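# Load six desk flasks into the incubator and close it

## Task

Transfer all six flasks from the desk onto incubator shelves. Each must lie flat, directly on a shelf and not on another flask, with the same face up as it had on the desk, and with nothing overhanging the shelf's front edge. Then close the glass door completely, rotate its latch to horizontal, and close the outer door completely. Flasks that were already inside must also finish flat on the shelves, unstacked and with their original face up. The task fails if any flask touches the floor, if either door is slammed open or shut, or if the robot falls or ends up tilted.

## Robot and tools

Robot: TidyBot++, a single-arm mobile robot. The base is 0.54 m long, 0.50 m wide and 0.38 m tall on four powered casters. A seven-joint arm with a two-finger gripper sits on top, its shoulder 0.12 m ahead of the base centre and 0.68 m off the floor. Segments: upper arm 0.42 m, forearm 0.31 m, hand 0.31 m. The arm begins folded with the hand pointing down. In that pose the wrist and hand reach up to 0.08 m beyond the base front and the elbow is up to 1.15 m high. A downward-pointing hand can be raised to about 0.94 m, and only near the base. Cameras: base_camera (fixed, 644x364) and wrist_camera (fisheye on the hand, 644x476, looking along the hand).

Frames, all in metres. Base frame: origin on the floor below the base centre, x forward, y left, z up. Odometry frame: the base frame as it was when the scene began. base_odometry counts wheel turns only, so slip reads as travel, and it drifts a few cm and degrees over many moves. Heading is in rad, left positive, -3.142 to 3.142. base_tilt is in degrees, positive when leaning forward or right.

Tool move. With no action it just reports state and images. Action keys, usable together:
- base: an object holding one or more of translate_m (forward +), strafe_m (left +), each -2 to 2 m, and rotate_rad (counter-clockwise from above +), -6.3 to 6.3. All are offsets from where the base last reported itself, measured along its axes at that moment.
- joints: absolute targets by name. joint_1_rad, joint_3_rad, joint_5_rad, joint_7_rad have no range limit and take the shorter way round. joint_2_rad is -2.249 to 2.249 and joint_4_rad is -2.579 to 2.579, both in rad. gripper_pos is 0 (open, about 85 mm gap) to 1 (closed, squeezing 100 to 150 N). Sign notes: joint_1_rad positive turns the arm clockwise from above, opposite to heading. joint_2_rad positive leans the upper arm forward. With joint_3_rad at 3.14, negative joint_4_rad bends the forearm forward and negative joint_6_rad bends the hand forward. With the hand down, joint_7_rad at 1.57 has the fingers opening left and right.
- target: one flat list of seven numbers [x, y, z, qw, qx, qy, qz], an absolute hand pose in the base frame, as hand_pose prints it. This is the midpoint between the finger pads. Hand z runs out along the fingers, and the fingers close along hand y. Alongside target, joints may hold only gripper_pos.
- speeds: top speeds for this action only. translate_m and strafe_m take 0.05 to 0.5 m/s, and rotate_rad takes 0.1 to 1.57 rad/s. When translating and strafing together, give the speed under just one of them.
- cameras: a list of base_camera, wrist_camera or all. [] means none.
- blocking: true or omitted returns once everything is at rest. false returns in about 0.5 s while motion continues. A later move overrides only the parts it names.
Unknown keys make a call invalid. Out-of-range values get it refused, and the rest of that reply's move, wait and finished_scene calls are then skipped.

wait(seconds 0 to 10, cameras) lets time pass with no new command and returns early if motion ends. stop(cameras) brakes everything you started. zoom_image(camera, region [x0, y0, x1, y1] in pixels, at most 504x504) enlarges part of that camera's latest image. finished_scene(scene) ends the scene for good, so the goal must hold without the robot.

Result lines: base_status, joint_status and hand_status say done, moving, off_target (came to rest short and may still push), not_followed (a check withheld joint targets; 'joint command not followed' or 'pose unreachable' appears, with 'cause:' for self-collision), contact_stop, time_out (base after 14 s, hand after wandering up to 10 s on an unreachable pose), torque_fault, or limit_stop_at_motor_heat. An uncommanded stop skips your later calls in that reply. hand_target is where the joint targets would put the hand. motor_effort is percent of maximum torque, with the peak in brackets. on_its_own lists uncommanded behaviour. Motor temperatures appear per joint, with MOTOR HOT from 60 °C; at 75 °C the arm goes limp for 30 to 60 s. ARM HIT flags a hard self or base collision.

Accuracy tips: after done the hand is usually within 3 cm. Correct it by adding (wanted minus read position) to your previous target. To keep a loaded hand still, resend hand_target rather than hand_pose. The arm sags under a load, so never command a held joint to its current reading. Small downward steps may stall from friction. When a carried flask lands, hand_pose stops dropping while effort changes a little. Trust the images over hand_pose.

Avoid: dropping flasks or releasing them while moving; gripping hard on something still resting on a surface; forcing or twisting the gripper; swinging loads fast; slamming doors (move them slowly); driving while the arm is snagged higher than about 0.6 m, or swinging a stretched arm sideways, either of which can tip the robot; driving the arm into furniture, which causes torque faults (joints 1 to 4 at 104.5 N m, 5 to 7 at 51.3 N m, a 10 s arm stop). No check keeps the arm off the base. A blocked base keeps shoving until it times out. Low forward targets near the base often miss. Loose objects may occasionally be nudged by something else.

Each tool is called after "Call:" as a command line: name --argument value for each argument, lists and objects as JSON in quotes; but a table of rows of numbers goes row by row, as --pt "numbers of a row", without its own name.

## Session

Call:
move

Scene clock: 0.00 s.
Motor temperatures (°C): [40 38 35 37 35 45 46]
base_odometry: x=+0.000 y=+0.000 heading=+0.000
base_tilt: forward=-0.2 right=+0.6
base_status: not commanded
joint_positions: joint_1_rad=+0.003 joint_2_rad=-0.303 joint_3_rad=+3.115 joint_4_rad=-2.551 joint_5_rad=+0.022 joint_6_rad=-0.876 joint_7_rad=+1.596 gripper_pos=+0.000
joint_status: not commanded
motor_effort: joint_1_rad=+0 joint_2_rad=-2 joint_3_rad=+1 joint_4_rad=+14 joint_5_rad=+1 joint_6_rad=+2 joint_7_rad=+0
hand_pose: x=+0.2438 y=-0.0020 z=+0.5751 quat_wxyz=(+0.013, +0.999, +0.031, +0.009) (m; base frame)
hand_target: x=+0.2440 y=-0.0020 z=+0.5753 quat_wxyz=(+0.013, +0.999, +0.031, +0.009) (m; base frame)
hand_status: not commanded
pictures: base_camera, wrist_camera

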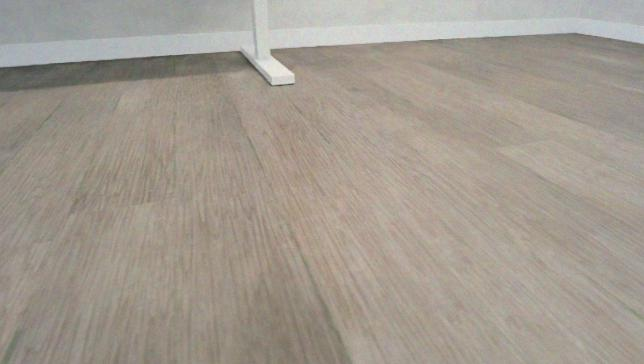

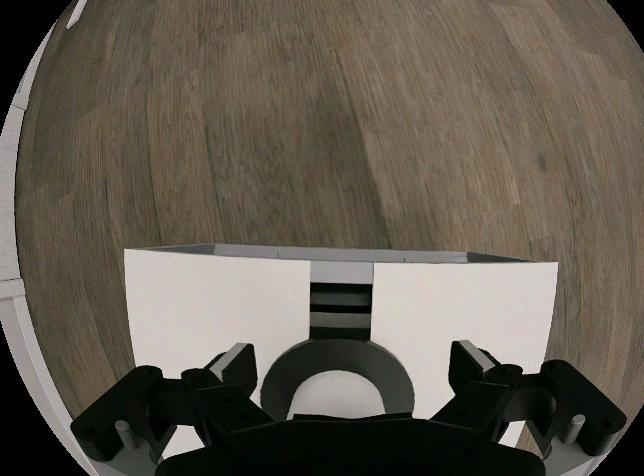

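Call:
move --joints '{"joint_6_rad": 0.5}'

Call:
move --base '{"rotate_rad": 1.2}'

Call:
move --base '{"rotate_rad": 1.2}'

Call:
move --base '{"rotate_rad": 1.2}'

Call:
move --base '{"rotate_rad": 1.2}'

Scene clock: 4.10 s.
Motor temperatures (°C): [40 38 35 37 35 45 46]
move: done
base_odometry: x=+0.000 y=+0.000 heading=+0.000
base_tilt: forward=-0.1 right=+0.6
base_status: not commanded
joint_positions: joint_1_rad=+0.003 joint_2_rad=-0.303 joint_3_rad=+3.115 joint_4_rad=-2.552 joint_5_rad=+0.022 joint_6_rad=+0.438 joint_7_rad=+1.596 gripper_pos=+0.000
joint_status: all done
motor_effort: joint_1_rad=+1(1) joint_2_rad=-7(8) joint_3_rad=+1(1) joint_4_rad=+18(19) joint_5_rad=+1(1) joint_6_rad=+9(10) joint_7_rad=+0(1)
hand_pose: x=+0.5401 y=+0.0146 z=+0.8120 quat_wxyz=(+0.007, +0.786, +0.032, +0.617) (m; base frame)
hand_target: x=+0.5445 y=+0.0153 z=+0.8316 quat_wxyz=(+0.006, +0.766, +0.032, +0.642) (m; base frame)
hand_status: not commanded
pictures: base_camera, wrist_camera
camera_calibration:
wrist_camera: T_world_to_cam=[[0.0858326, -0.995919, 0.0278935, -0.0442829], [-0.233981, -0.0473635, -0.971087, 0.976064], [0.968445, 0.0768243, -0.237092, -0.19355], [0, 0, 0, 1]] pos_world=[0.419624, 0.016997, 0.903189]

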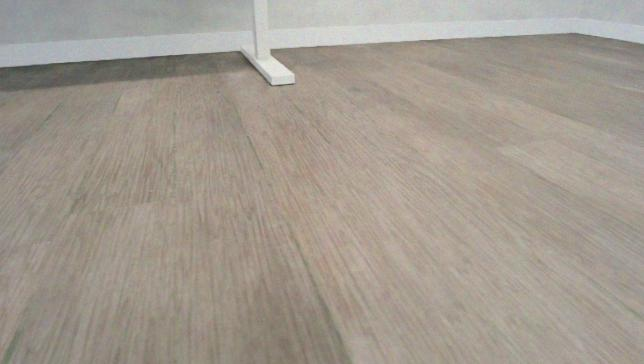

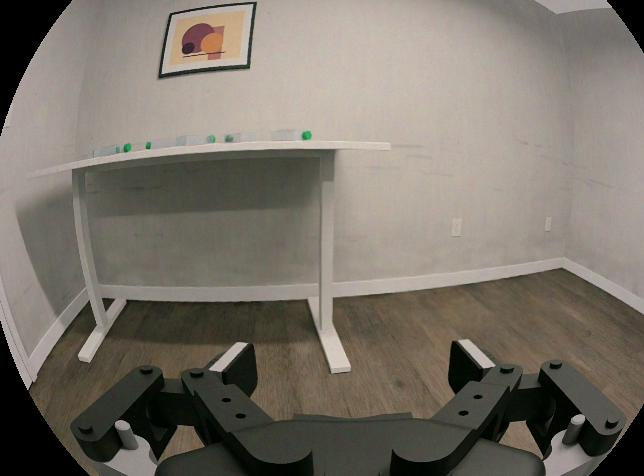

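Scene clock: 6.13 s.
Motor temperatures (°C): [40 38 35 37 35 45 46]
move: done
base_odometry: x=+0.000 y=+0.000 heading=+1.200
base_tilt: forward=-0.2 right=+0.5
base_status: done
joint_positions: joint_1_rad=+0.003 joint_2_rad=-0.303 joint_3_rad=+3.115 joint_4_rad=-2.552 joint_5_rad=+0.022 joint_6_rad=+0.439 joint_7_rad=+1.596 gripper_pos=+0.000
joint_status: not commanded
motor_effort: joint_1_rad=+1(2) joint_2_rad=-7(8) joint_3_rad=+1(2) joint_4_rad=+18(19) joint_5_rad=+1(1) joint_6_rad=+9(10) joint_7_rad=+0(2)
hand_pose: x=+0.5401 y=+0.0146 z=+0.8121 quat_wxyz=(+0.007, +0.786, +0.032, +0.617) (m; base frame)
hand_target: x=+0.5445 y=+0.0153 z=+0.8316 quat_wxyz=(+0.006, +0.766, +0.032, +0.642) (m; base frame)
hand_status: not commanded
pictures: base_camera, wrist_camera
camera_calibration:
wrist_camera: T_world_to_cam=[[0.0858073, -0.995923, 0.0278146, -0.044201], [-0.233799, -0.0472661, -0.971135, 0.976029], [0.968491, 0.0768275, -0.236902, -0.19374], [0, 0, 0, 1]] pos_world=[0.419623, 0.0169968, 0.903189]

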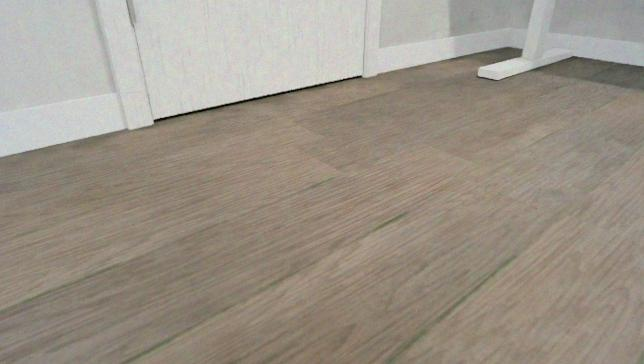

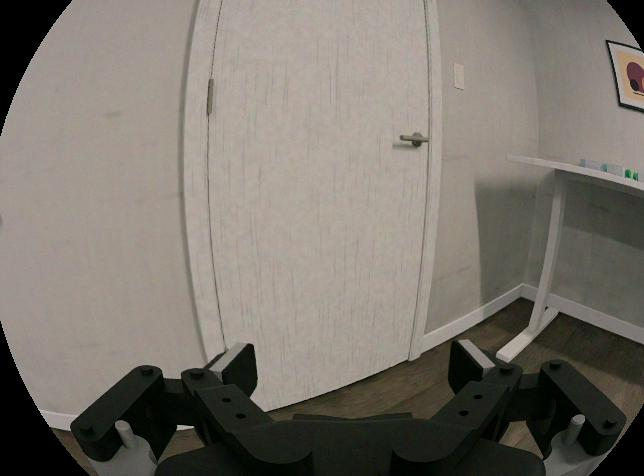

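Scene clock: 8.17 s.
Motor temperatures (°C): [40 37 35 37 35 45 46]
move: done
base_odometry: x=+0.000 y=+0.000 heading=+2.399
base_tilt: forward=-0.2 right=+0.6
base_status: done
joint_positions: joint_1_rad=+0.003 joint_2_rad=-0.303 joint_3_rad=+3.115 joint_4_rad=-2.552 joint_5_rad=+0.022 joint_6_rad=+0.439 joint_7_rad=+1.596 gripper_pos=+0.000
joint_status: not commanded
motor_effort: joint_1_rad=+1(2) joint_2_rad=-7(8) joint_3_rad=+0(2) joint_4_rad=+18(19) joint_5_rad=+1(1) joint_6_rad=+10(10) joint_7_rad=+1(1)
hand_pose: x=+0.5401 y=+0.0146 z=+0.8121 quat_wxyz=(+0.007, +0.786, +0.032, +0.617) (m; base frame)
hand_target: x=+0.5445 y=+0.0153 z=+0.8316 quat_wxyz=(+0.006, +0.766, +0.032, +0.642) (m; base frame)
hand_status: not commanded
pictures: base_camera, wrist_camera
camera_calibration:
wrist_camera: T_world_to_cam=[[0.0858058, -0.995923, 0.0278211, -0.0442062], [-0.233705, -0.0472646, -0.971158, 0.97601], [0.968514, 0.0768291, -0.236808, -0.193835], [0, 0, 0, 1]] pos_world=[0.419623, 0.0169968, 0.903188]

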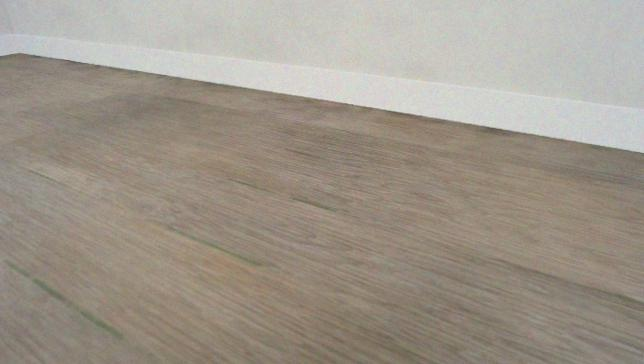

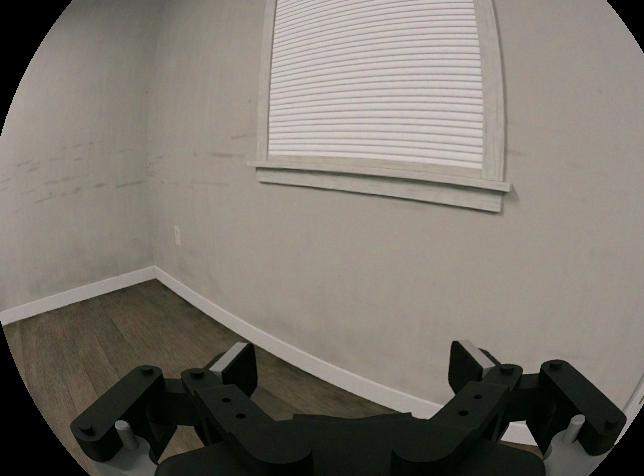

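Scene clock: 10.20 s.
Motor temperatures (°C): [40 37 35 37 35 45 46]
move: done
base_odometry: x=+0.000 y=+0.000 heading=-2.684
base_tilt: forward=-0.2 right=+0.6
base_status: done
joint_positions: joint_1_rad=+0.003 joint_2_rad=-0.303 joint_3_rad=+3.115 joint_4_rad=-2.552 joint_5_rad=+0.022 joint_6_rad=+0.439 joint_7_rad=+1.596 gripper_pos=+0.000
joint_status: not commanded
motor_effort: joint_1_rad=+1(2) joint_2_rad=-7(8) joint_3_rad=+1(2) joint_4_rad=+18(19) joint_5_rad=+0(2) joint_6_rad=+10(10) joint_7_rad=+1(1)
hand_pose: x=+0.5401 y=+0.0146 z=+0.8121 quat_wxyz=(+0.007, +0.786, +0.032, +0.617) (m; base frame)
hand_target: x=+0.5445 y=+0.0153 z=+0.8316 quat_wxyz=(+0.006, +0.766, +0.032, +0.642) (m; base frame)
hand_status: not commanded
pictures: base_camera, wrist_camera
camera_calibration:
wrist_camera: T_world_to_cam=[[0.0858048, -0.995923, 0.02783, -0.0442138], [-0.23361, -0.0472655, -0.971181, 0.97599], [0.968537, 0.0768306, -0.236713, -0.193929], [0, 0, 0, 1]] pos_world=[0.419623, 0.0169968, 0.903188]

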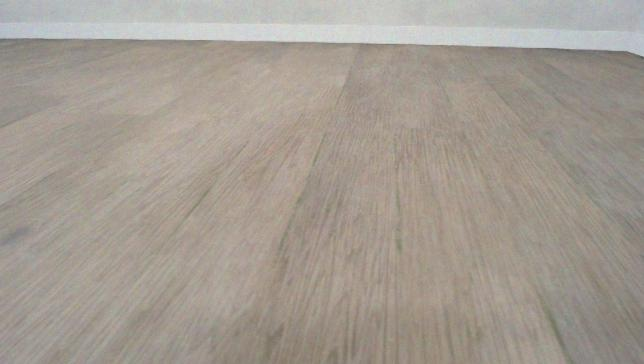

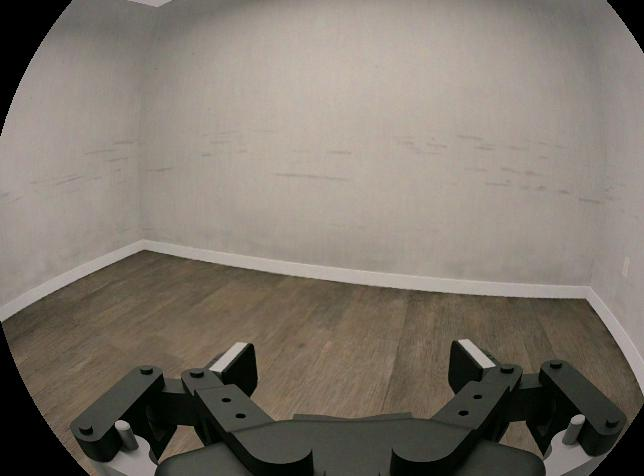

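Scene clock: 12.23 s.
Motor temperatures (°C): [40 37 35 37 35 45 46]
move: done
base_odometry: x=+0.000 y=+0.000 heading=-1.485
base_tilt: forward=-0.2 right=+0.6
base_status: done
joint_positions: joint_1_rad=+0.003 joint_2_rad=-0.303 joint_3_rad=+3.115 joint_4_rad=-2.552 joint_5_rad=+0.022 joint_6_rad=+0.439 joint_7_rad=+1.596 gripper_pos=+0.000
joint_status: not commanded
motor_effort: joint_1_rad=+1(2) joint_2_rad=-7(8) joint_3_rad=+1(2) joint_4_rad=+18(19) joint_5_rad=+1(1) joint_6_rad=+10(10) joint_7_rad=+0(1)
hand_pose: x=+0.5401 y=+0.0146 z=+0.8121 quat_wxyz=(+0.007, +0.786, +0.032, +0.617) (m; base frame)
hand_target: x=+0.5445 y=+0.0153 z=+0.8316 quat_wxyz=(+0.006, +0.766, +0.032, +0.642) (m; base frame)
hand_status: not commanded
pictures: base_camera, wrist_camera
camera_calibration:
wrist_camera: T_world_to_cam=[[0.0857993, -0.995923, 0.0278392, -0.0442226], [-0.233587, -0.0472714, -0.971186, 0.976082], [0.968543, 0.0768242, -0.236691, -0.193929], [0, 0, 0, 1]] pos_world=[0.419623, 0.0169969, 0.903288]

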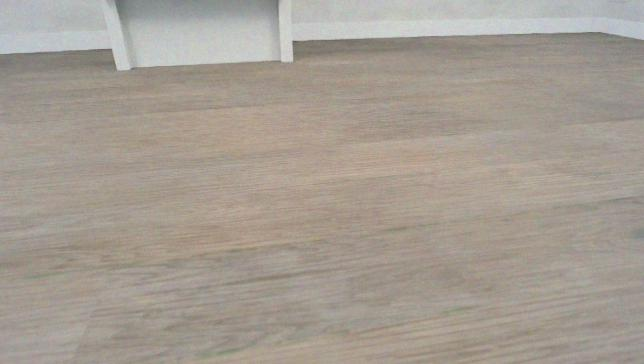

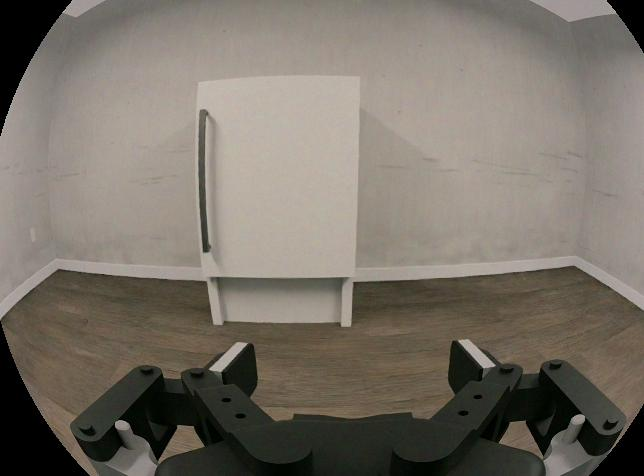

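Call:
zoom_image --camera "wrist_camera" --region '[180, 60, 380, 340]'

Call:
zoom_image --camera "base_camera" --region '[80, 0, 320, 120]'

Scaled by 1.800.

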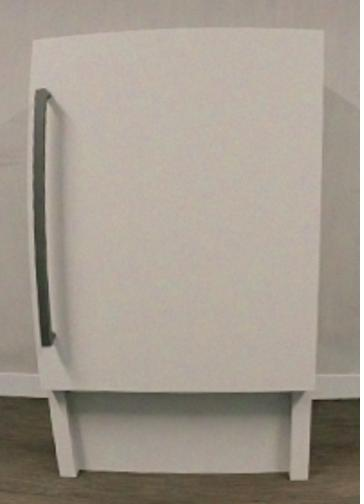

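Scaled by 2.100.

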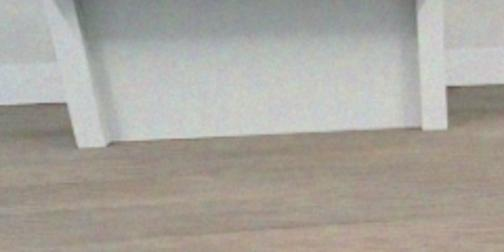

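Call:
move --base '{"rotate_rad": 1.845}' --joints '{"joint_1_rad": 0.0, "joint_2_rad": 0.0, "joint_3_rad": 3.1416, "joint_4_rad": -0.8, "joint_5_rad": 0.0, "joint_6_rad": -1.15, "joint_7_rad": 1.571}'

Scene clock: 25.77 s.
Motor temperatures (°C): [39 37 35 37 35 45 46]
move: done
base_odometry: x=+0.000 y=+0.000 heading=+0.360
base_tilt: forward=-0.2 right=+0.6
base_status: done
joint_positions: joint_1_rad=+0.003 joint_2_rad=-0.019 joint_3_rad=+3.122 joint_4_rad=-0.822 joint_5_rad=+0.022 joint_6_rad=-1.075 joint_7_rad=+1.596 gripper_pos=+0.000
joint_status: all done
motor_effort: joint_1_rad=+1(3) joint_2_rad=-16(20) joint_3_rad=+0(4) joint_4_rad=+17(23) joint_5_rad=+1(2) joint_6_rad=+9(11) joint_7_rad=+1(1)
hand_pose: x=+0.6336 y=+0.0040 z=+1.2264 quat_wxyz=(+0.014, +0.807, +0.015, +0.590) (m; base frame)
hand_target: x=+0.6337 y=+0.0013 z=+1.2064 quat_wxyz=(+0.000, +0.828, +0.000, +0.561) (m; base frame)
hand_status: not commanded
pictures: base_camera, wrist_camera
camera_calibration:
wrist_camera: T_world_to_cam=[[0.0510991, -0.998573, 0.0155013, -0.0372569], [-0.300661, -0.0301832, -0.953253, 1.42016], [0.952361, 0.0440497, -0.301774, -0.0953903], [0, 0, 0, 1]] pos_world=[0.519738, 0.00986335, 1.32557]

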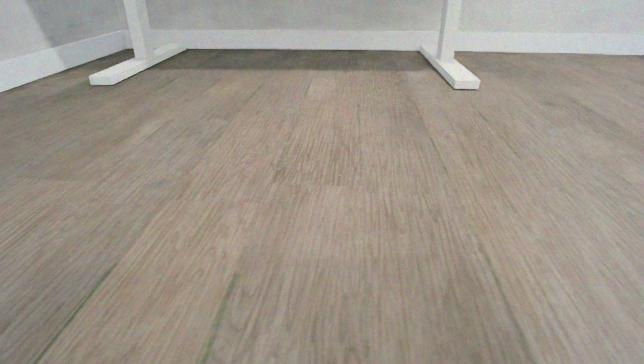

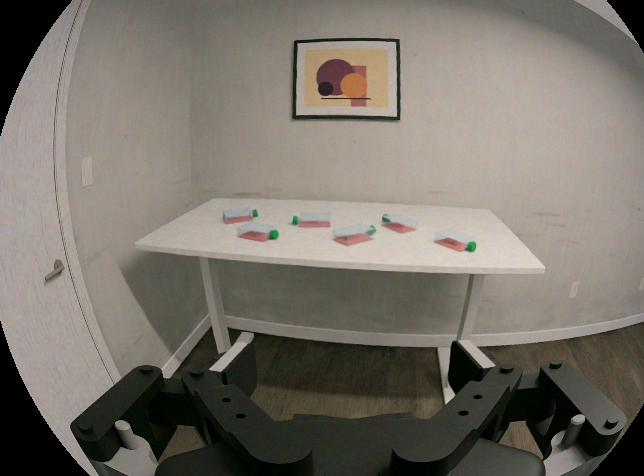

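Call:
zoom_image --camera "wrist_camera" --region '[200, 190, 350, 260]'

Call:
zoom_image --camera "wrist_camera" --region '[320, 190, 490, 260]'

Scaled by 3.360.

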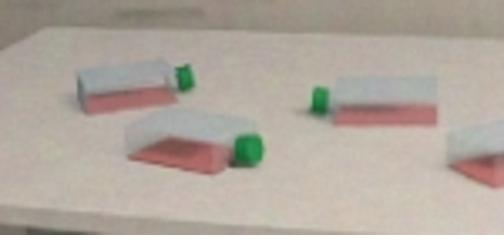

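Scaled by 2.965.

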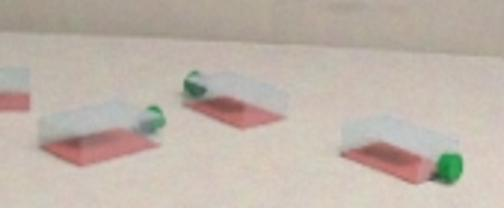

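Call:
move --base '{"translate_m": 0.75}' --joints '{"joint_6_rad": -1.5}'

Scene clock: 38.60 s.
Motor temperatures (°C): [39 37 35 37 35 45 46]
move: done
base_odometry: x=+0.702 y=+0.264 heading=+0.361
base_tilt: forward=-0.2 right=+0.5
base_status: done
joint_positions: joint_1_rad=+0.003 joint_2_rad=-0.002 joint_3_rad=+3.122 joint_4_rad=-0.813 joint_5_rad=+0.022 joint_6_rad=-1.436 joint_7_rad=+1.596 gripper_pos=+0.000
joint_status: all done
motor_effort: joint_1_rad=+1(1) joint_2_rad=-17(20) joint_3_rad=+0(1) joint_4_rad=+17(17) joint_5_rad=+1(2) joint_6_rad=+8(11) joint_7_rad=+0(1)
hand_pose: x=+0.5885 y=+0.0023 z=+1.1248 quat_wxyz=(+0.012, +0.901, +0.015, +0.433) (m; base frame)
hand_target: x=+0.5766 y=+0.0013 z=+1.1142 quat_wxyz=(+0.000, +0.913, +0.000, +0.408) (m; base frame)
hand_status: not commanded
pictures: base_camera, wrist_camera
camera_calibration:
wrist_camera: T_world_to_cam=[[0.0476367, -0.998861, -0.00257585, -0.012747], [-0.622799, -0.0276856, -0.781892, 1.3065], [0.78093, 0.038851, -0.623409, 0.379628], [0, 0, 0, 1]] pos_world=[0.517829, 0.00868966, 1.25817]

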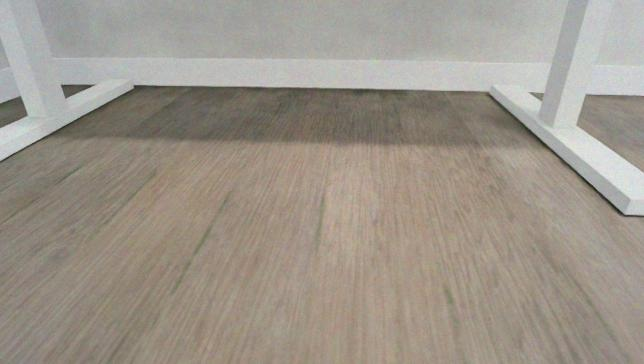

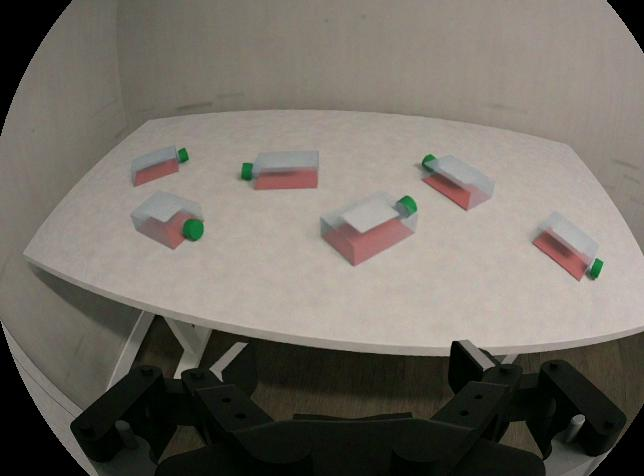

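Call:
zoom_image --camera "wrist_camera" --region '[300, 170, 440, 280]'

Call:
zoom_image --camera "wrist_camera" --region '[110, 130, 340, 260]'

Call:
zoom_image --camera "wrist_camera" --region '[410, 140, 620, 290]'

Scaled by 3.600.

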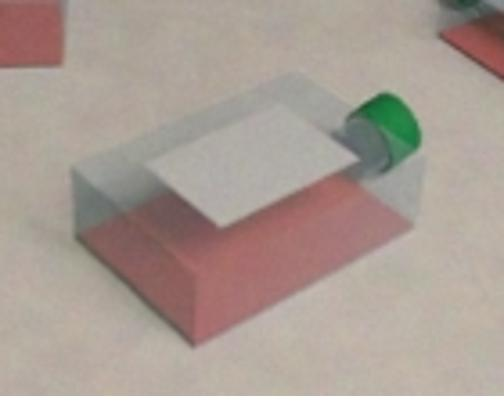

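Scaled by 2.191.

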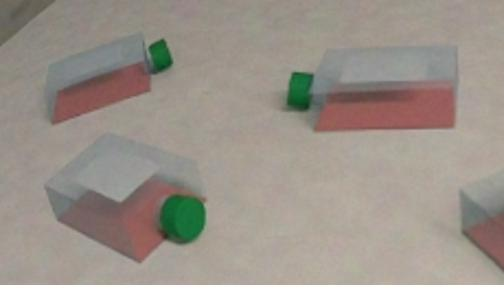

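Scaled by 2.400.

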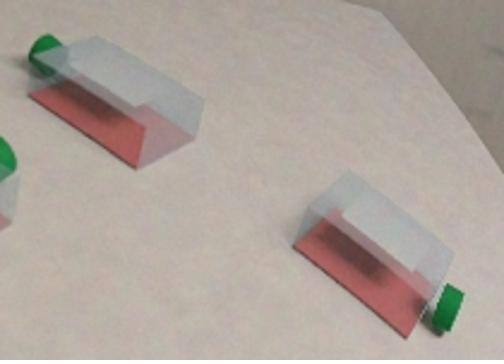

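Call:
move --base '{"translate_m": -0.872, "strafe_m": -0.866, "rotate_rad": -1.581}' --joints '{"joint_6_rad": -1.15}'

Scene clock: 52.47 s.
Motor temperatures (°C): [39 37 34 36 35 45 46]
move: done
base_odometry: x=+0.192 y=-0.854 heading=-1.221
base_tilt: forward=-0.2 right=+0.6
base_status: done
joint_positions: joint_1_rad=-0.002 joint_2_rad=-0.003 joint_3_rad=+3.131 joint_4_rad=-0.809 joint_5_rad=+0.022 joint_6_rad=-1.171 joint_7_rad=+1.596 gripper_pos=+0.000
joint_status: all done
motor_effort: joint_1_rad=+1(4) joint_2_rad=-17(20) joint_3_rad=+0(3) joint_4_rad=+17(18) joint_5_rad=+0(3) joint_6_rad=+9(10) joint_7_rad=+0(1)
hand_pose: x=+0.6303 y=+0.0017 z=+1.1971 quat_wxyz=(+0.014, +0.835, +0.014, +0.550) (m; base frame)
hand_target: x=+0.6337 y=+0.0013 z=+1.2064 quat_wxyz=(+0.000, +0.828, +0.000, +0.561) (m; base frame)
hand_status: not commanded
pictures: base_camera, wrist_camera
camera_calibration:
wrist_camera: T_world_to_cam=[[0.0474562, -0.99882, 0.01033, -0.0304234], [-0.393167, -0.0281851, -0.919035, 1.40848], [0.918242, 0.0395525, -0.39404, 0.0309514], [0, 0, 0, 1]] pos_world=[0.526789, 0.00808636, 1.30695]

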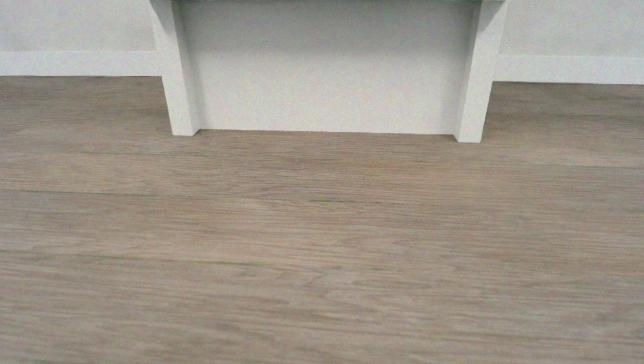

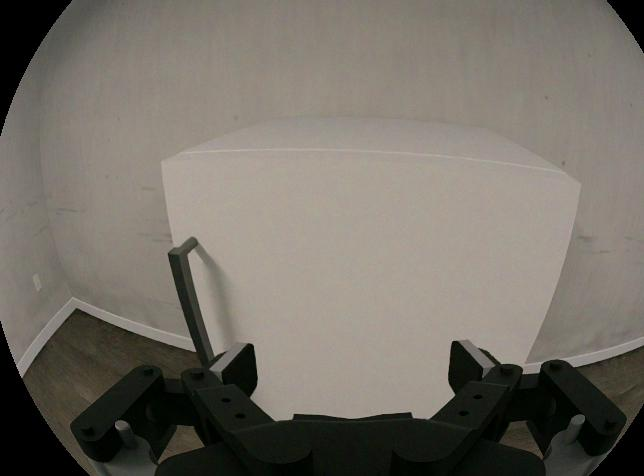

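Call:
move --base '{"rotate_rad": -0.06}' --joints '{"joint_1_rad": 0.0, "joint_2_rad": 0.4, "joint_3_rad": 3.1416, "joint_4_rad": -2.351, "joint_5_rad": 0.0, "joint_6_rad": 1.18, "joint_7_rad": 1.571}'

Scene clock: 64.23 s.
Motor temperatures (°C): [39 37 34 36 35 45 46]
move: done
base_odometry: x=+0.192 y=-0.854 heading=-1.280
base_tilt: forward=-0.1 right=+0.6
base_status: done
joint_positions: joint_1_rad=+0.000 joint_2_rad=+0.377 joint_3_rad=+3.135 joint_4_rad=-2.337 joint_5_rad=+0.022 joint_6_rad=+1.115 joint_7_rad=+1.596 gripper_pos=+0.000
joint_status: all done
motor_effort: joint_1_rad=+1(2) joint_2_rad=-26(30) joint_3_rad=+0(3) joint_4_rad=+12(23) joint_5_rad=+1(2) joint_6_rad=+9(11) joint_7_rad=+0(2)
hand_pose: x=+0.7152 y=+0.0112 z=+0.7783 quat_wxyz=(+0.002, +0.717, +0.021, +0.697) (m; base frame)
hand_target: x=+0.7138 y=+0.0014 z=+0.7786 quat_wxyz=(+0.000, +0.707, +0.000, +0.707) (m; base frame)
hand_status: not commanded
pictures: base_camera, wrist_camera
camera_calibration:
wrist_camera: T_world_to_cam=[[0.0749693, -0.99699, 0.0197394, -0.0476479], [-0.0250487, -0.0216717, -0.999451, 0.856469], [0.996871, 0.0744337, -0.0265981, -0.555078], [0, 0, 0, 1]] pos_world=[0.578367, 0.0123732, 0.842175]

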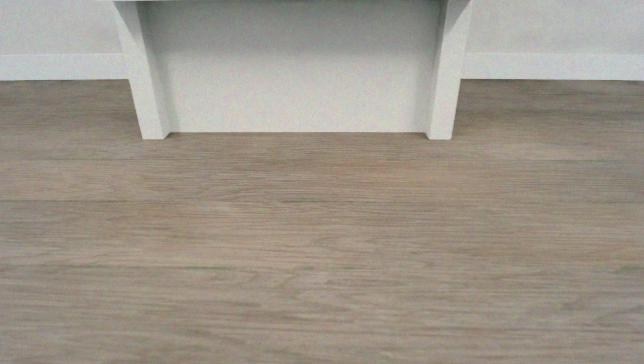

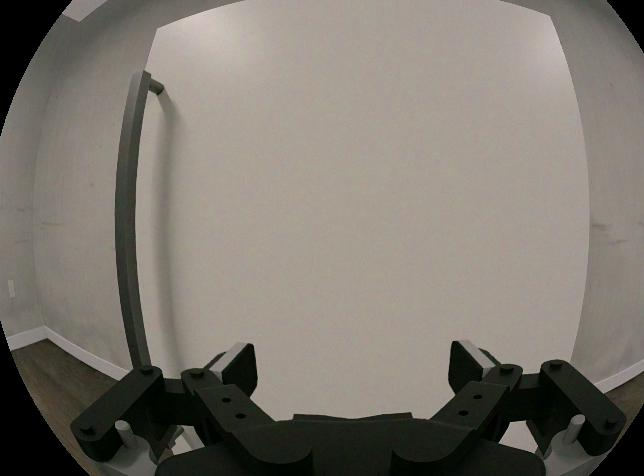

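Call:
zoom_image --camera "wrist_camera" --region '[90, 40, 240, 240]'

Call:
zoom_image --camera "wrist_camera" --region '[90, 220, 240, 420]'

Scaled by 2.520.

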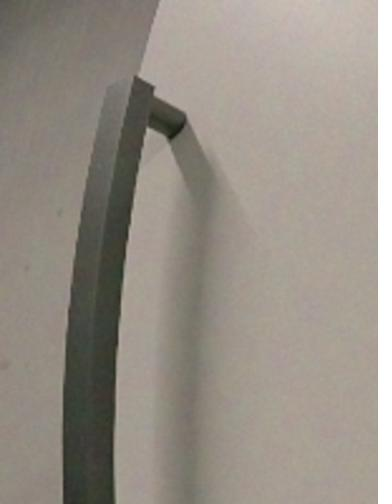

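Scaled by 2.520.

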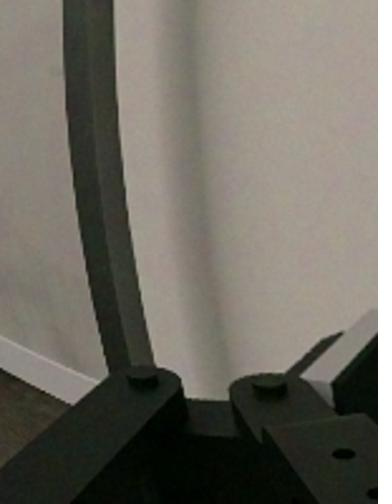

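Call:
move --base '{"strafe_m": 0.33}'

Scene clock: 69.13 s.
Motor temperatures (°C): [39 37 34 36 35 45 46]
move: done
base_odometry: x=+0.508 y=-0.760 heading=-1.281
base_tilt: forward=-0.2 right=+0.6
base_status: done
joint_positions: joint_1_rad=-0.001 joint_2_rad=+0.379 joint_3_rad=+3.135 joint_4_rad=-2.338 joint_5_rad=+0.022 joint_6_rad=+1.119 joint_7_rad=+1.596 gripper_pos=+0.000
joint_status: not commanded
motor_effort: joint_1_rad=+0(4) joint_2_rad=-26(27) joint_3_rad=+0(2) joint_4_rad=+12(13) joint_5_rad=+1(2) joint_6_rad=+10(10) joint_7_rad=+0(1)
hand_pose: x=+0.7153 y=+0.0117 z=+0.7777 quat_wxyz=(+0.002, +0.716, +0.021, +0.697) (m; base frame)
hand_target: x=+0.7138 y=+0.0014 z=+0.7786 quat_wxyz=(+0.000, +0.707, +0.000, +0.707) (m; base frame)
hand_status: not commanded
pictures: base_camera, wrist_camera
camera_calibration:
wrist_camera: T_world_to_cam=[[0.0757584, -0.996928, 0.0198559, -0.0478023], [-0.0245243, -0.0217701, -0.999462, 0.855484], [0.996825, 0.0752307, -0.0260983, -0.555627], [0, 0, 0, 1]] pos_world=[0.578464, 0.0127686, 0.841472]

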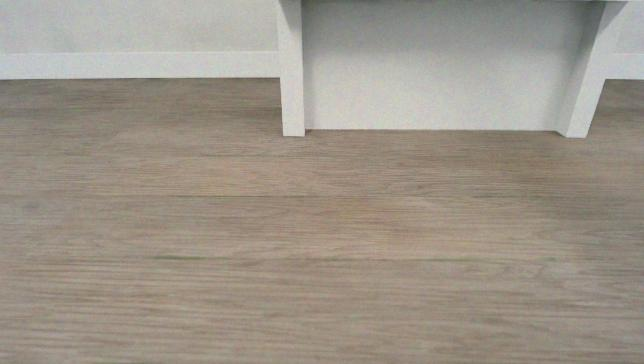

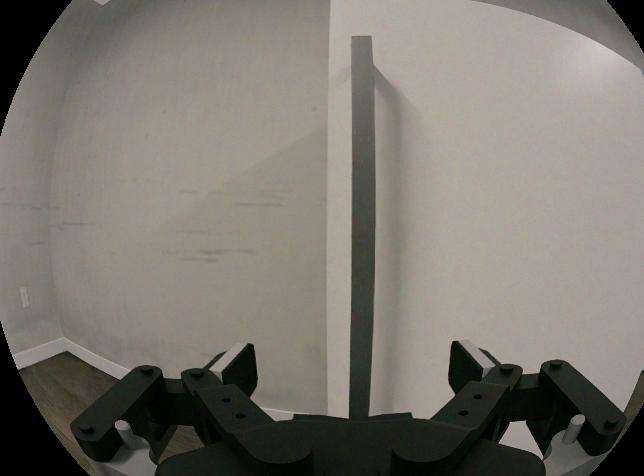

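Call:
move --base '{"translate_m": 0.215, "strafe_m": -0.014}' --speeds '{"translate_m": 0.15}'

Scene clock: 72.23 s.
Motor temperatures (°C): [39 37 34 36 35 45 46]
move: done
base_odometry: x=+0.556 y=-0.970 heading=-1.281
base_tilt: forward=-0.2 right=+0.5
base_status: done
joint_positions: joint_1_rad=-0.001 joint_2_rad=+0.386 joint_3_rad=+3.135 joint_4_rad=-2.342 joint_5_rad=+0.022 joint_6_rad=+1.120 joint_7_rad=+1.596 gripper_pos=+0.000
joint_status: not commanded
motor_effort: joint_1_rad=+1(1) joint_2_rad=-26(28) joint_3_rad=+0(1) joint_4_rad=+12(13) joint_5_rad=+1(1) joint_6_rad=+9(10) joint_7_rad=+1(1)
hand_pose: x=+0.7147 y=+0.0117 z=+0.7726 quat_wxyz=(+0.001, +0.720, +0.021, +0.694) (m; base frame)
hand_target: x=+0.7138 y=+0.0014 z=+0.7786 quat_wxyz=(+0.000, +0.707, +0.000, +0.707) (m; base frame)
hand_status: not commanded
pictures: base_camera, wrist_camera
camera_calibration:
wrist_camera: T_world_to_cam=[[0.075936, -0.996928, 0.0191717, -0.0472491], [-0.033542, -0.0217703, -0.9992, 0.856633], [0.996548, 0.0752322, -0.0350921, -0.54795], [0, 0, 0, 1]] pos_world=[0.578379, 0.0127686, 0.837625]

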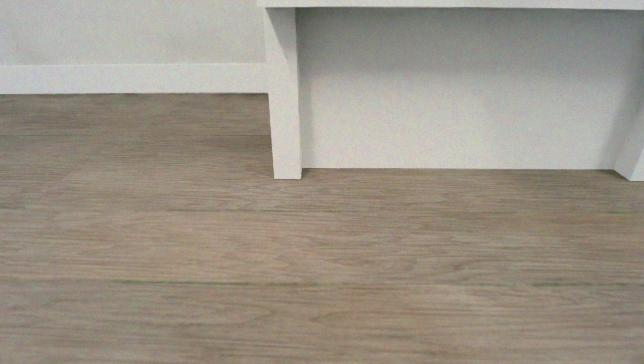

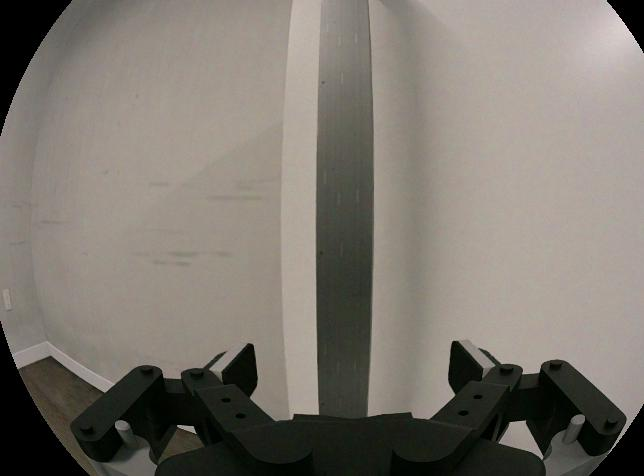

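Call:
move --base '{"translate_m": 0.028}' --speeds '{"translate_m": 0.1}'

Call:
move --joints '{"gripper_pos": 0.82}'

Scene clock: 75.40 s.
Motor temperatures (°C): [39 37 34 36 35 45 46]
move: done
base_odometry: x=+0.564 y=-0.997 heading=-1.281
base_tilt: forward=-0.1 right=+0.6
base_status: done
joint_positions: joint_1_rad=-0.001 joint_2_rad=+0.390 joint_3_rad=+3.135 joint_4_rad=-2.344 joint_5_rad=+0.022 joint_6_rad=+1.120 joint_7_rad=+1.596 gripper_pos=+0.000
joint_status: not commanded
motor_effort: joint_1_rad=+1(2) joint_2_rad=-26(28) joint_3_rad=+0(1) joint_4_rad=+12(13) joint_5_rad=+1(1) joint_6_rad=+10(11) joint_7_rad=+0(1)
hand_pose: x=+0.7144 y=+0.0117 z=+0.7689 quat_wxyz=(+0.001, +0.722, +0.021, +0.692) (m; base frame)
hand_target: x=+0.7138 y=+0.0014 z=+0.7786 quat_wxyz=(+0.000, +0.707, +0.000, +0.707) (m; base frame)
hand_status: not commanded
pictures: base_camera, wrist_camera
camera_calibration:
wrist_camera: T_world_to_cam=[[0.0760643, -0.996928, 0.0186701, -0.0468677], [-0.0401563, -0.021772, -0.998956, 0.857504], [0.996294, 0.0752352, -0.041689, -0.542603], [0, 0, 0, 1]] pos_world=[0.578591, 0.0127686, 0.834863]

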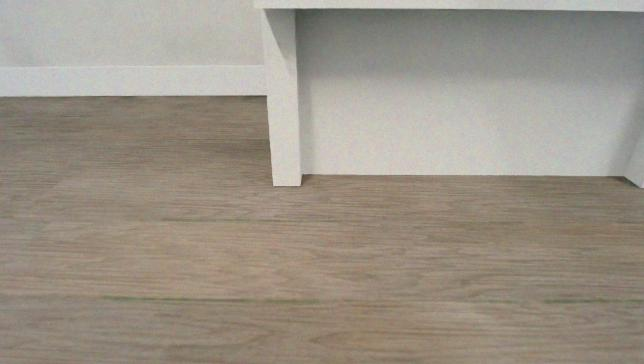

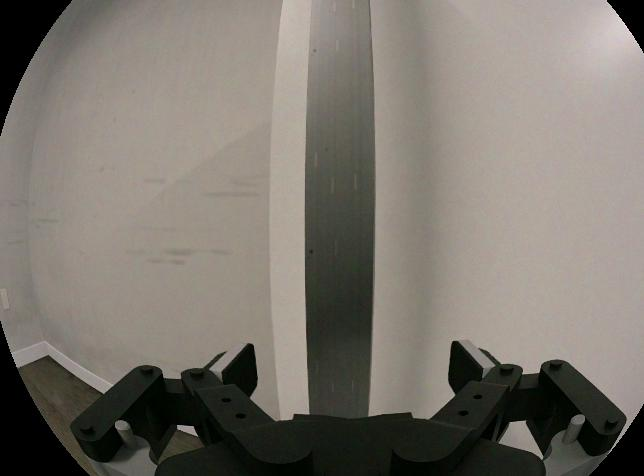

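Scene clock: 76.40 s.
Motor temperatures (°C): [39 37 34 36 35 45 46]
move: off_target
base_odometry: x=+0.564 y=-0.997 heading=-1.281
base_tilt: forward=-0.1 right=+0.6
base_status: not commanded
joint_positions: joint_1_rad=-0.008 joint_2_rad=+0.390 joint_3_rad=+3.133 joint_4_rad=-2.347 joint_5_rad=+0.020 joint_6_rad=+1.123 joint_7_rad=+1.596 gripper_pos=+0.739
joint_status: gripper_pos off_target (ended at +0.739, target +0.820)
motor_effort: joint_1_rad=+2(9) joint_2_rad=-26(28) joint_3_rad=+1(8) joint_4_rad=+12(15) joint_5_rad=+3(5) joint_6_rad=+9(12) joint_7_rad=+1(2)
hand_pose: x=+0.7134 y=+0.0165 z=+0.7687 quat_wxyz=(-0.002, +0.722, +0.023, +0.692) (m; base frame)
hand_target: x=+0.7138 y=+0.0014 z=+0.7786 quat_wxyz=(+0.000, +0.707, +0.000, +0.707) (m; base frame)
hand_status: not commanded
pictures: base_camera, wrist_camera
camera_calibration:
wrist_camera: T_world_to_cam=[[0.083376, -0.996375, 0.0169072, -0.0458957], [-0.0396205, -0.0202673, -0.999009, 0.857052], [0.99573, 0.0826235, -0.0411667, -0.541999], [0, 0, 0, 1]] pos_world=[0.577469, 0.0164227, 0.834666]

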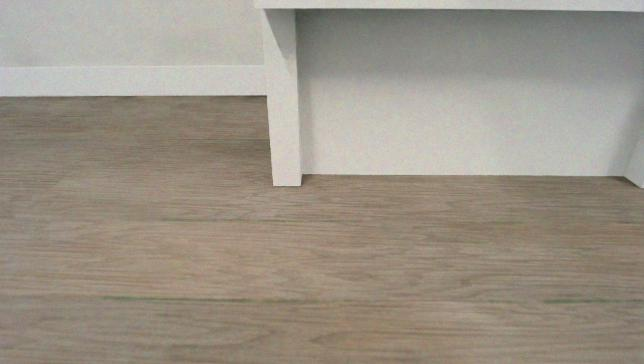

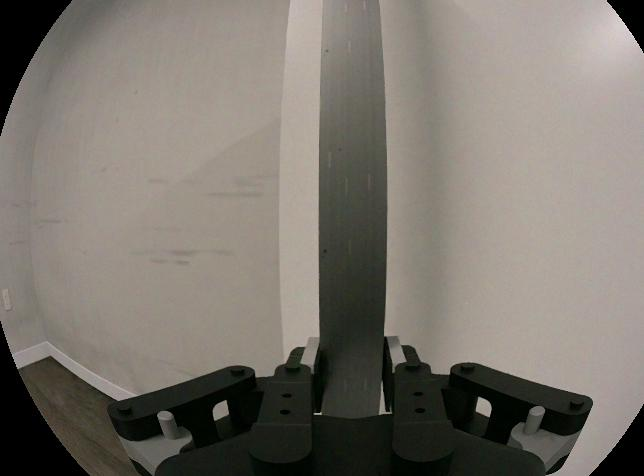

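Call:
move --base '{"translate_m": -0.036, "strafe_m": -0.037, "rotate_rad": 0.05}' --speeds '{"translate_m": 0.08, "rotate_rad": 0.1}'

Scene clock: 78.30 s.
Motor temperatures (°C): [39 37 34 36 35 45 46]
move: done
base_odometry: x=+0.518 y=-0.973 heading=-1.230
base_tilt: forward=-0.1 right=+0.6
base_status: done
joint_positions: joint_1_rad=-0.009 joint_2_rad=+0.383 joint_3_rad=+3.134 joint_4_rad=-2.367 joint_5_rad=+0.004 joint_6_rad=+1.137 joint_7_rad=+1.596 gripper_pos=+0.744
joint_status: not commanded
motor_effort: joint_1_rad=+2(6) joint_2_rad=-26(38) joint_3_rad=+1(5) joint_4_rad=+13(17) joint_5_rad=+0(8) joint_6_rad=+10(13) joint_7_rad=+1(2)
hand_pose: x=+0.7072 y=+0.0119 z=+0.7686 quat_wxyz=(+0.001, +0.721, +0.016, +0.692) (m; base frame)
hand_target: x=+0.7138 y=+0.0014 z=+0.7786 quat_wxyz=(+0.000, +0.707, +0.000, +0.707) (m; base frame)
hand_status: not commanded
pictures: base_camera, wrist_camera
camera_calibration:
wrist_camera: T_world_to_cam=[[0.0685202, -0.997589, 0.0109875, -0.0348413], [-0.0388604, -0.0136739, -0.999151, 0.856052], [0.996893, 0.0680351, -0.0397037, -0.537226], [0, 0, 0, 1]] pos_world=[0.571211, 0.0134985, 0.834378]

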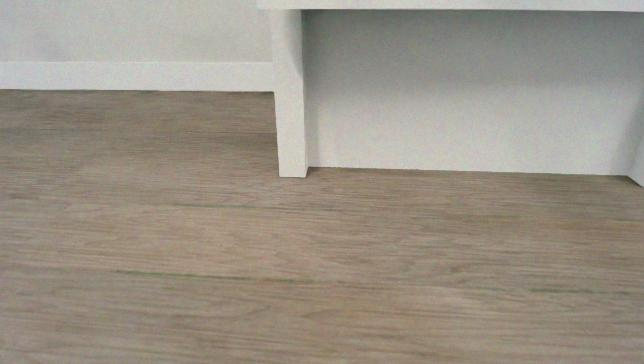

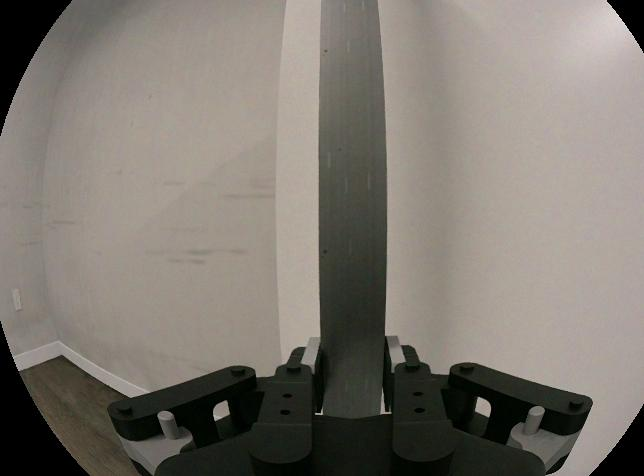

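Call:
move --base '{"translate_m": -0.07, "strafe_m": -0.075, "rotate_rad": 0.1}' --speeds '{"translate_m": 0.12, "rotate_rad": 0.1}'

Call:
move --base '{"translate_m": -0.132, "strafe_m": -0.157, "rotate_rad": 0.2}' --speeds '{"translate_m": 0.15, "rotate_rad": 0.125}'

Scene clock: 80.60 s.
Motor temperatures (°C): [39 37 34 36 35 45 46]
move: done
base_odometry: x=+0.424 y=-0.932 heading=-1.131
base_tilt: forward=-0.2 right=+0.6
base_status: done
joint_positions: joint_1_rad=-0.004 joint_2_rad=+0.388 joint_3_rad=+3.137 joint_4_rad=-2.361 joint_5_rad=+0.003 joint_6_rad=+1.138 joint_7_rad=+1.596 gripper_pos=+0.746
joint_status: not commanded
motor_effort: joint_1_rad=+2(6) joint_2_rad=-25(29) joint_3_rad=+1(5) joint_4_rad=+11(16) joint_5_rad=+1(5) joint_6_rad=+9(11) joint_7_rad=+1(2)
hand_pose: x=+0.7095 y=+0.0066 z=+0.7686 quat_wxyz=(+0.005, +0.721, +0.013, +0.693) (m; base frame)
hand_target: x=+0.7138 y=+0.0014 z=+0.7786 quat_wxyz=(+0.000, +0.707, +0.000, +0.707) (m; base frame)
hand_status: not commanded
pictures: base_camera, wrist_camera
camera_calibration:
wrist_camera: T_world_to_cam=[[0.0587308, -0.998204, 0.0117776, -0.0339638], [-0.0372609, -0.0139817, -0.999208, 0.855006], [0.997578, 0.0582455, -0.0380152, -0.540894], [0, 0, 0, 1]] pos_world=[0.573437, 0.00955627, 0.834166]

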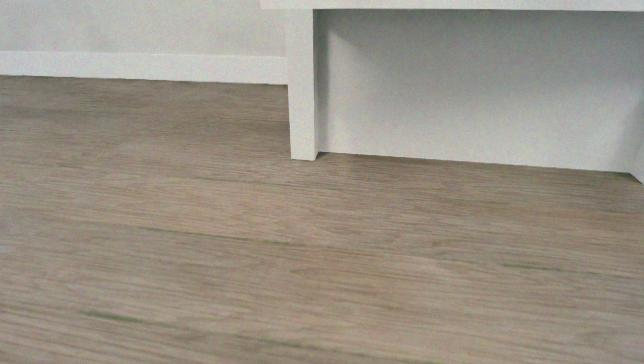

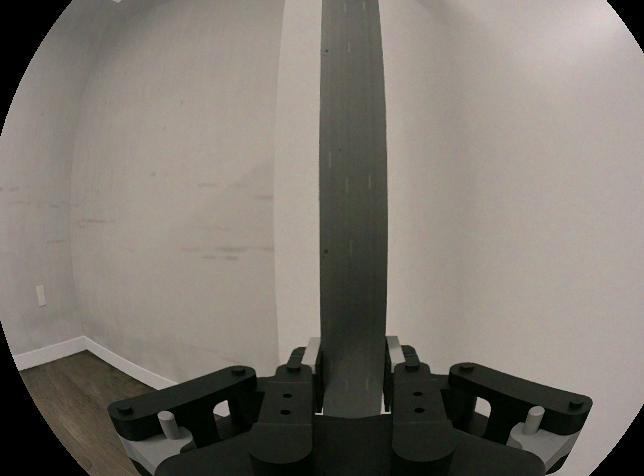

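Scene clock: 82.67 s.
Motor temperatures (°C): [39 37 34 36 35 45 46]
move: done
base_odometry: x=+0.226 y=-0.879 heading=-0.931
base_tilt: forward=-0.2 right=+0.6
base_status: done
joint_positions: joint_1_rad=+0.011 joint_2_rad=+0.391 joint_3_rad=+3.144 joint_4_rad=-2.356 joint_5_rad=+0.001 joint_6_rad=+1.138 joint_7_rad=+1.596 gripper_pos=+0.748
joint_status: not commanded
motor_effort: joint_1_rad=-2(5) joint_2_rad=-26(28) joint_3_rad=-1(5) joint_4_rad=+10(14) joint_5_rad=+2(6) joint_6_rad=+10(12) joint_7_rad=+3(3)
hand_pose: x=+0.7112 y=-0.0058 z=+0.7686 quat_wxyz=(+0.013, +0.721, +0.005, +0.693) (m; base frame)
hand_target: x=+0.7138 y=+0.0014 z=+0.7786 quat_wxyz=(+0.000, +0.707, +0.000, +0.707) (m; base frame)
hand_status: not commanded
pictures: base_camera, wrist_camera
camera_calibration:
wrist_camera: T_world_to_cam=[[0.0367883, -0.999226, 0.0139511, -0.0325098], [-0.0363022, -0.0152876, -0.999224, 0.854191], [0.998663, 0.0362533, -0.0368365, -0.543725], [0, 0, 0, 1]] pos_world=[0.575204, 0.000285781, 0.833952]

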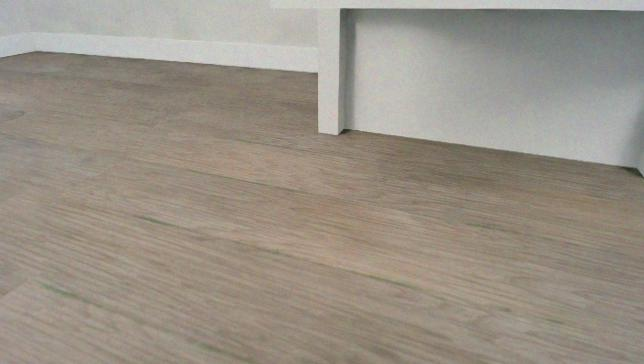

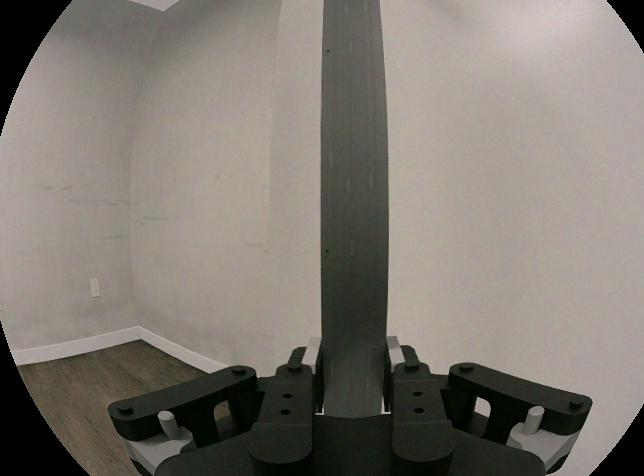

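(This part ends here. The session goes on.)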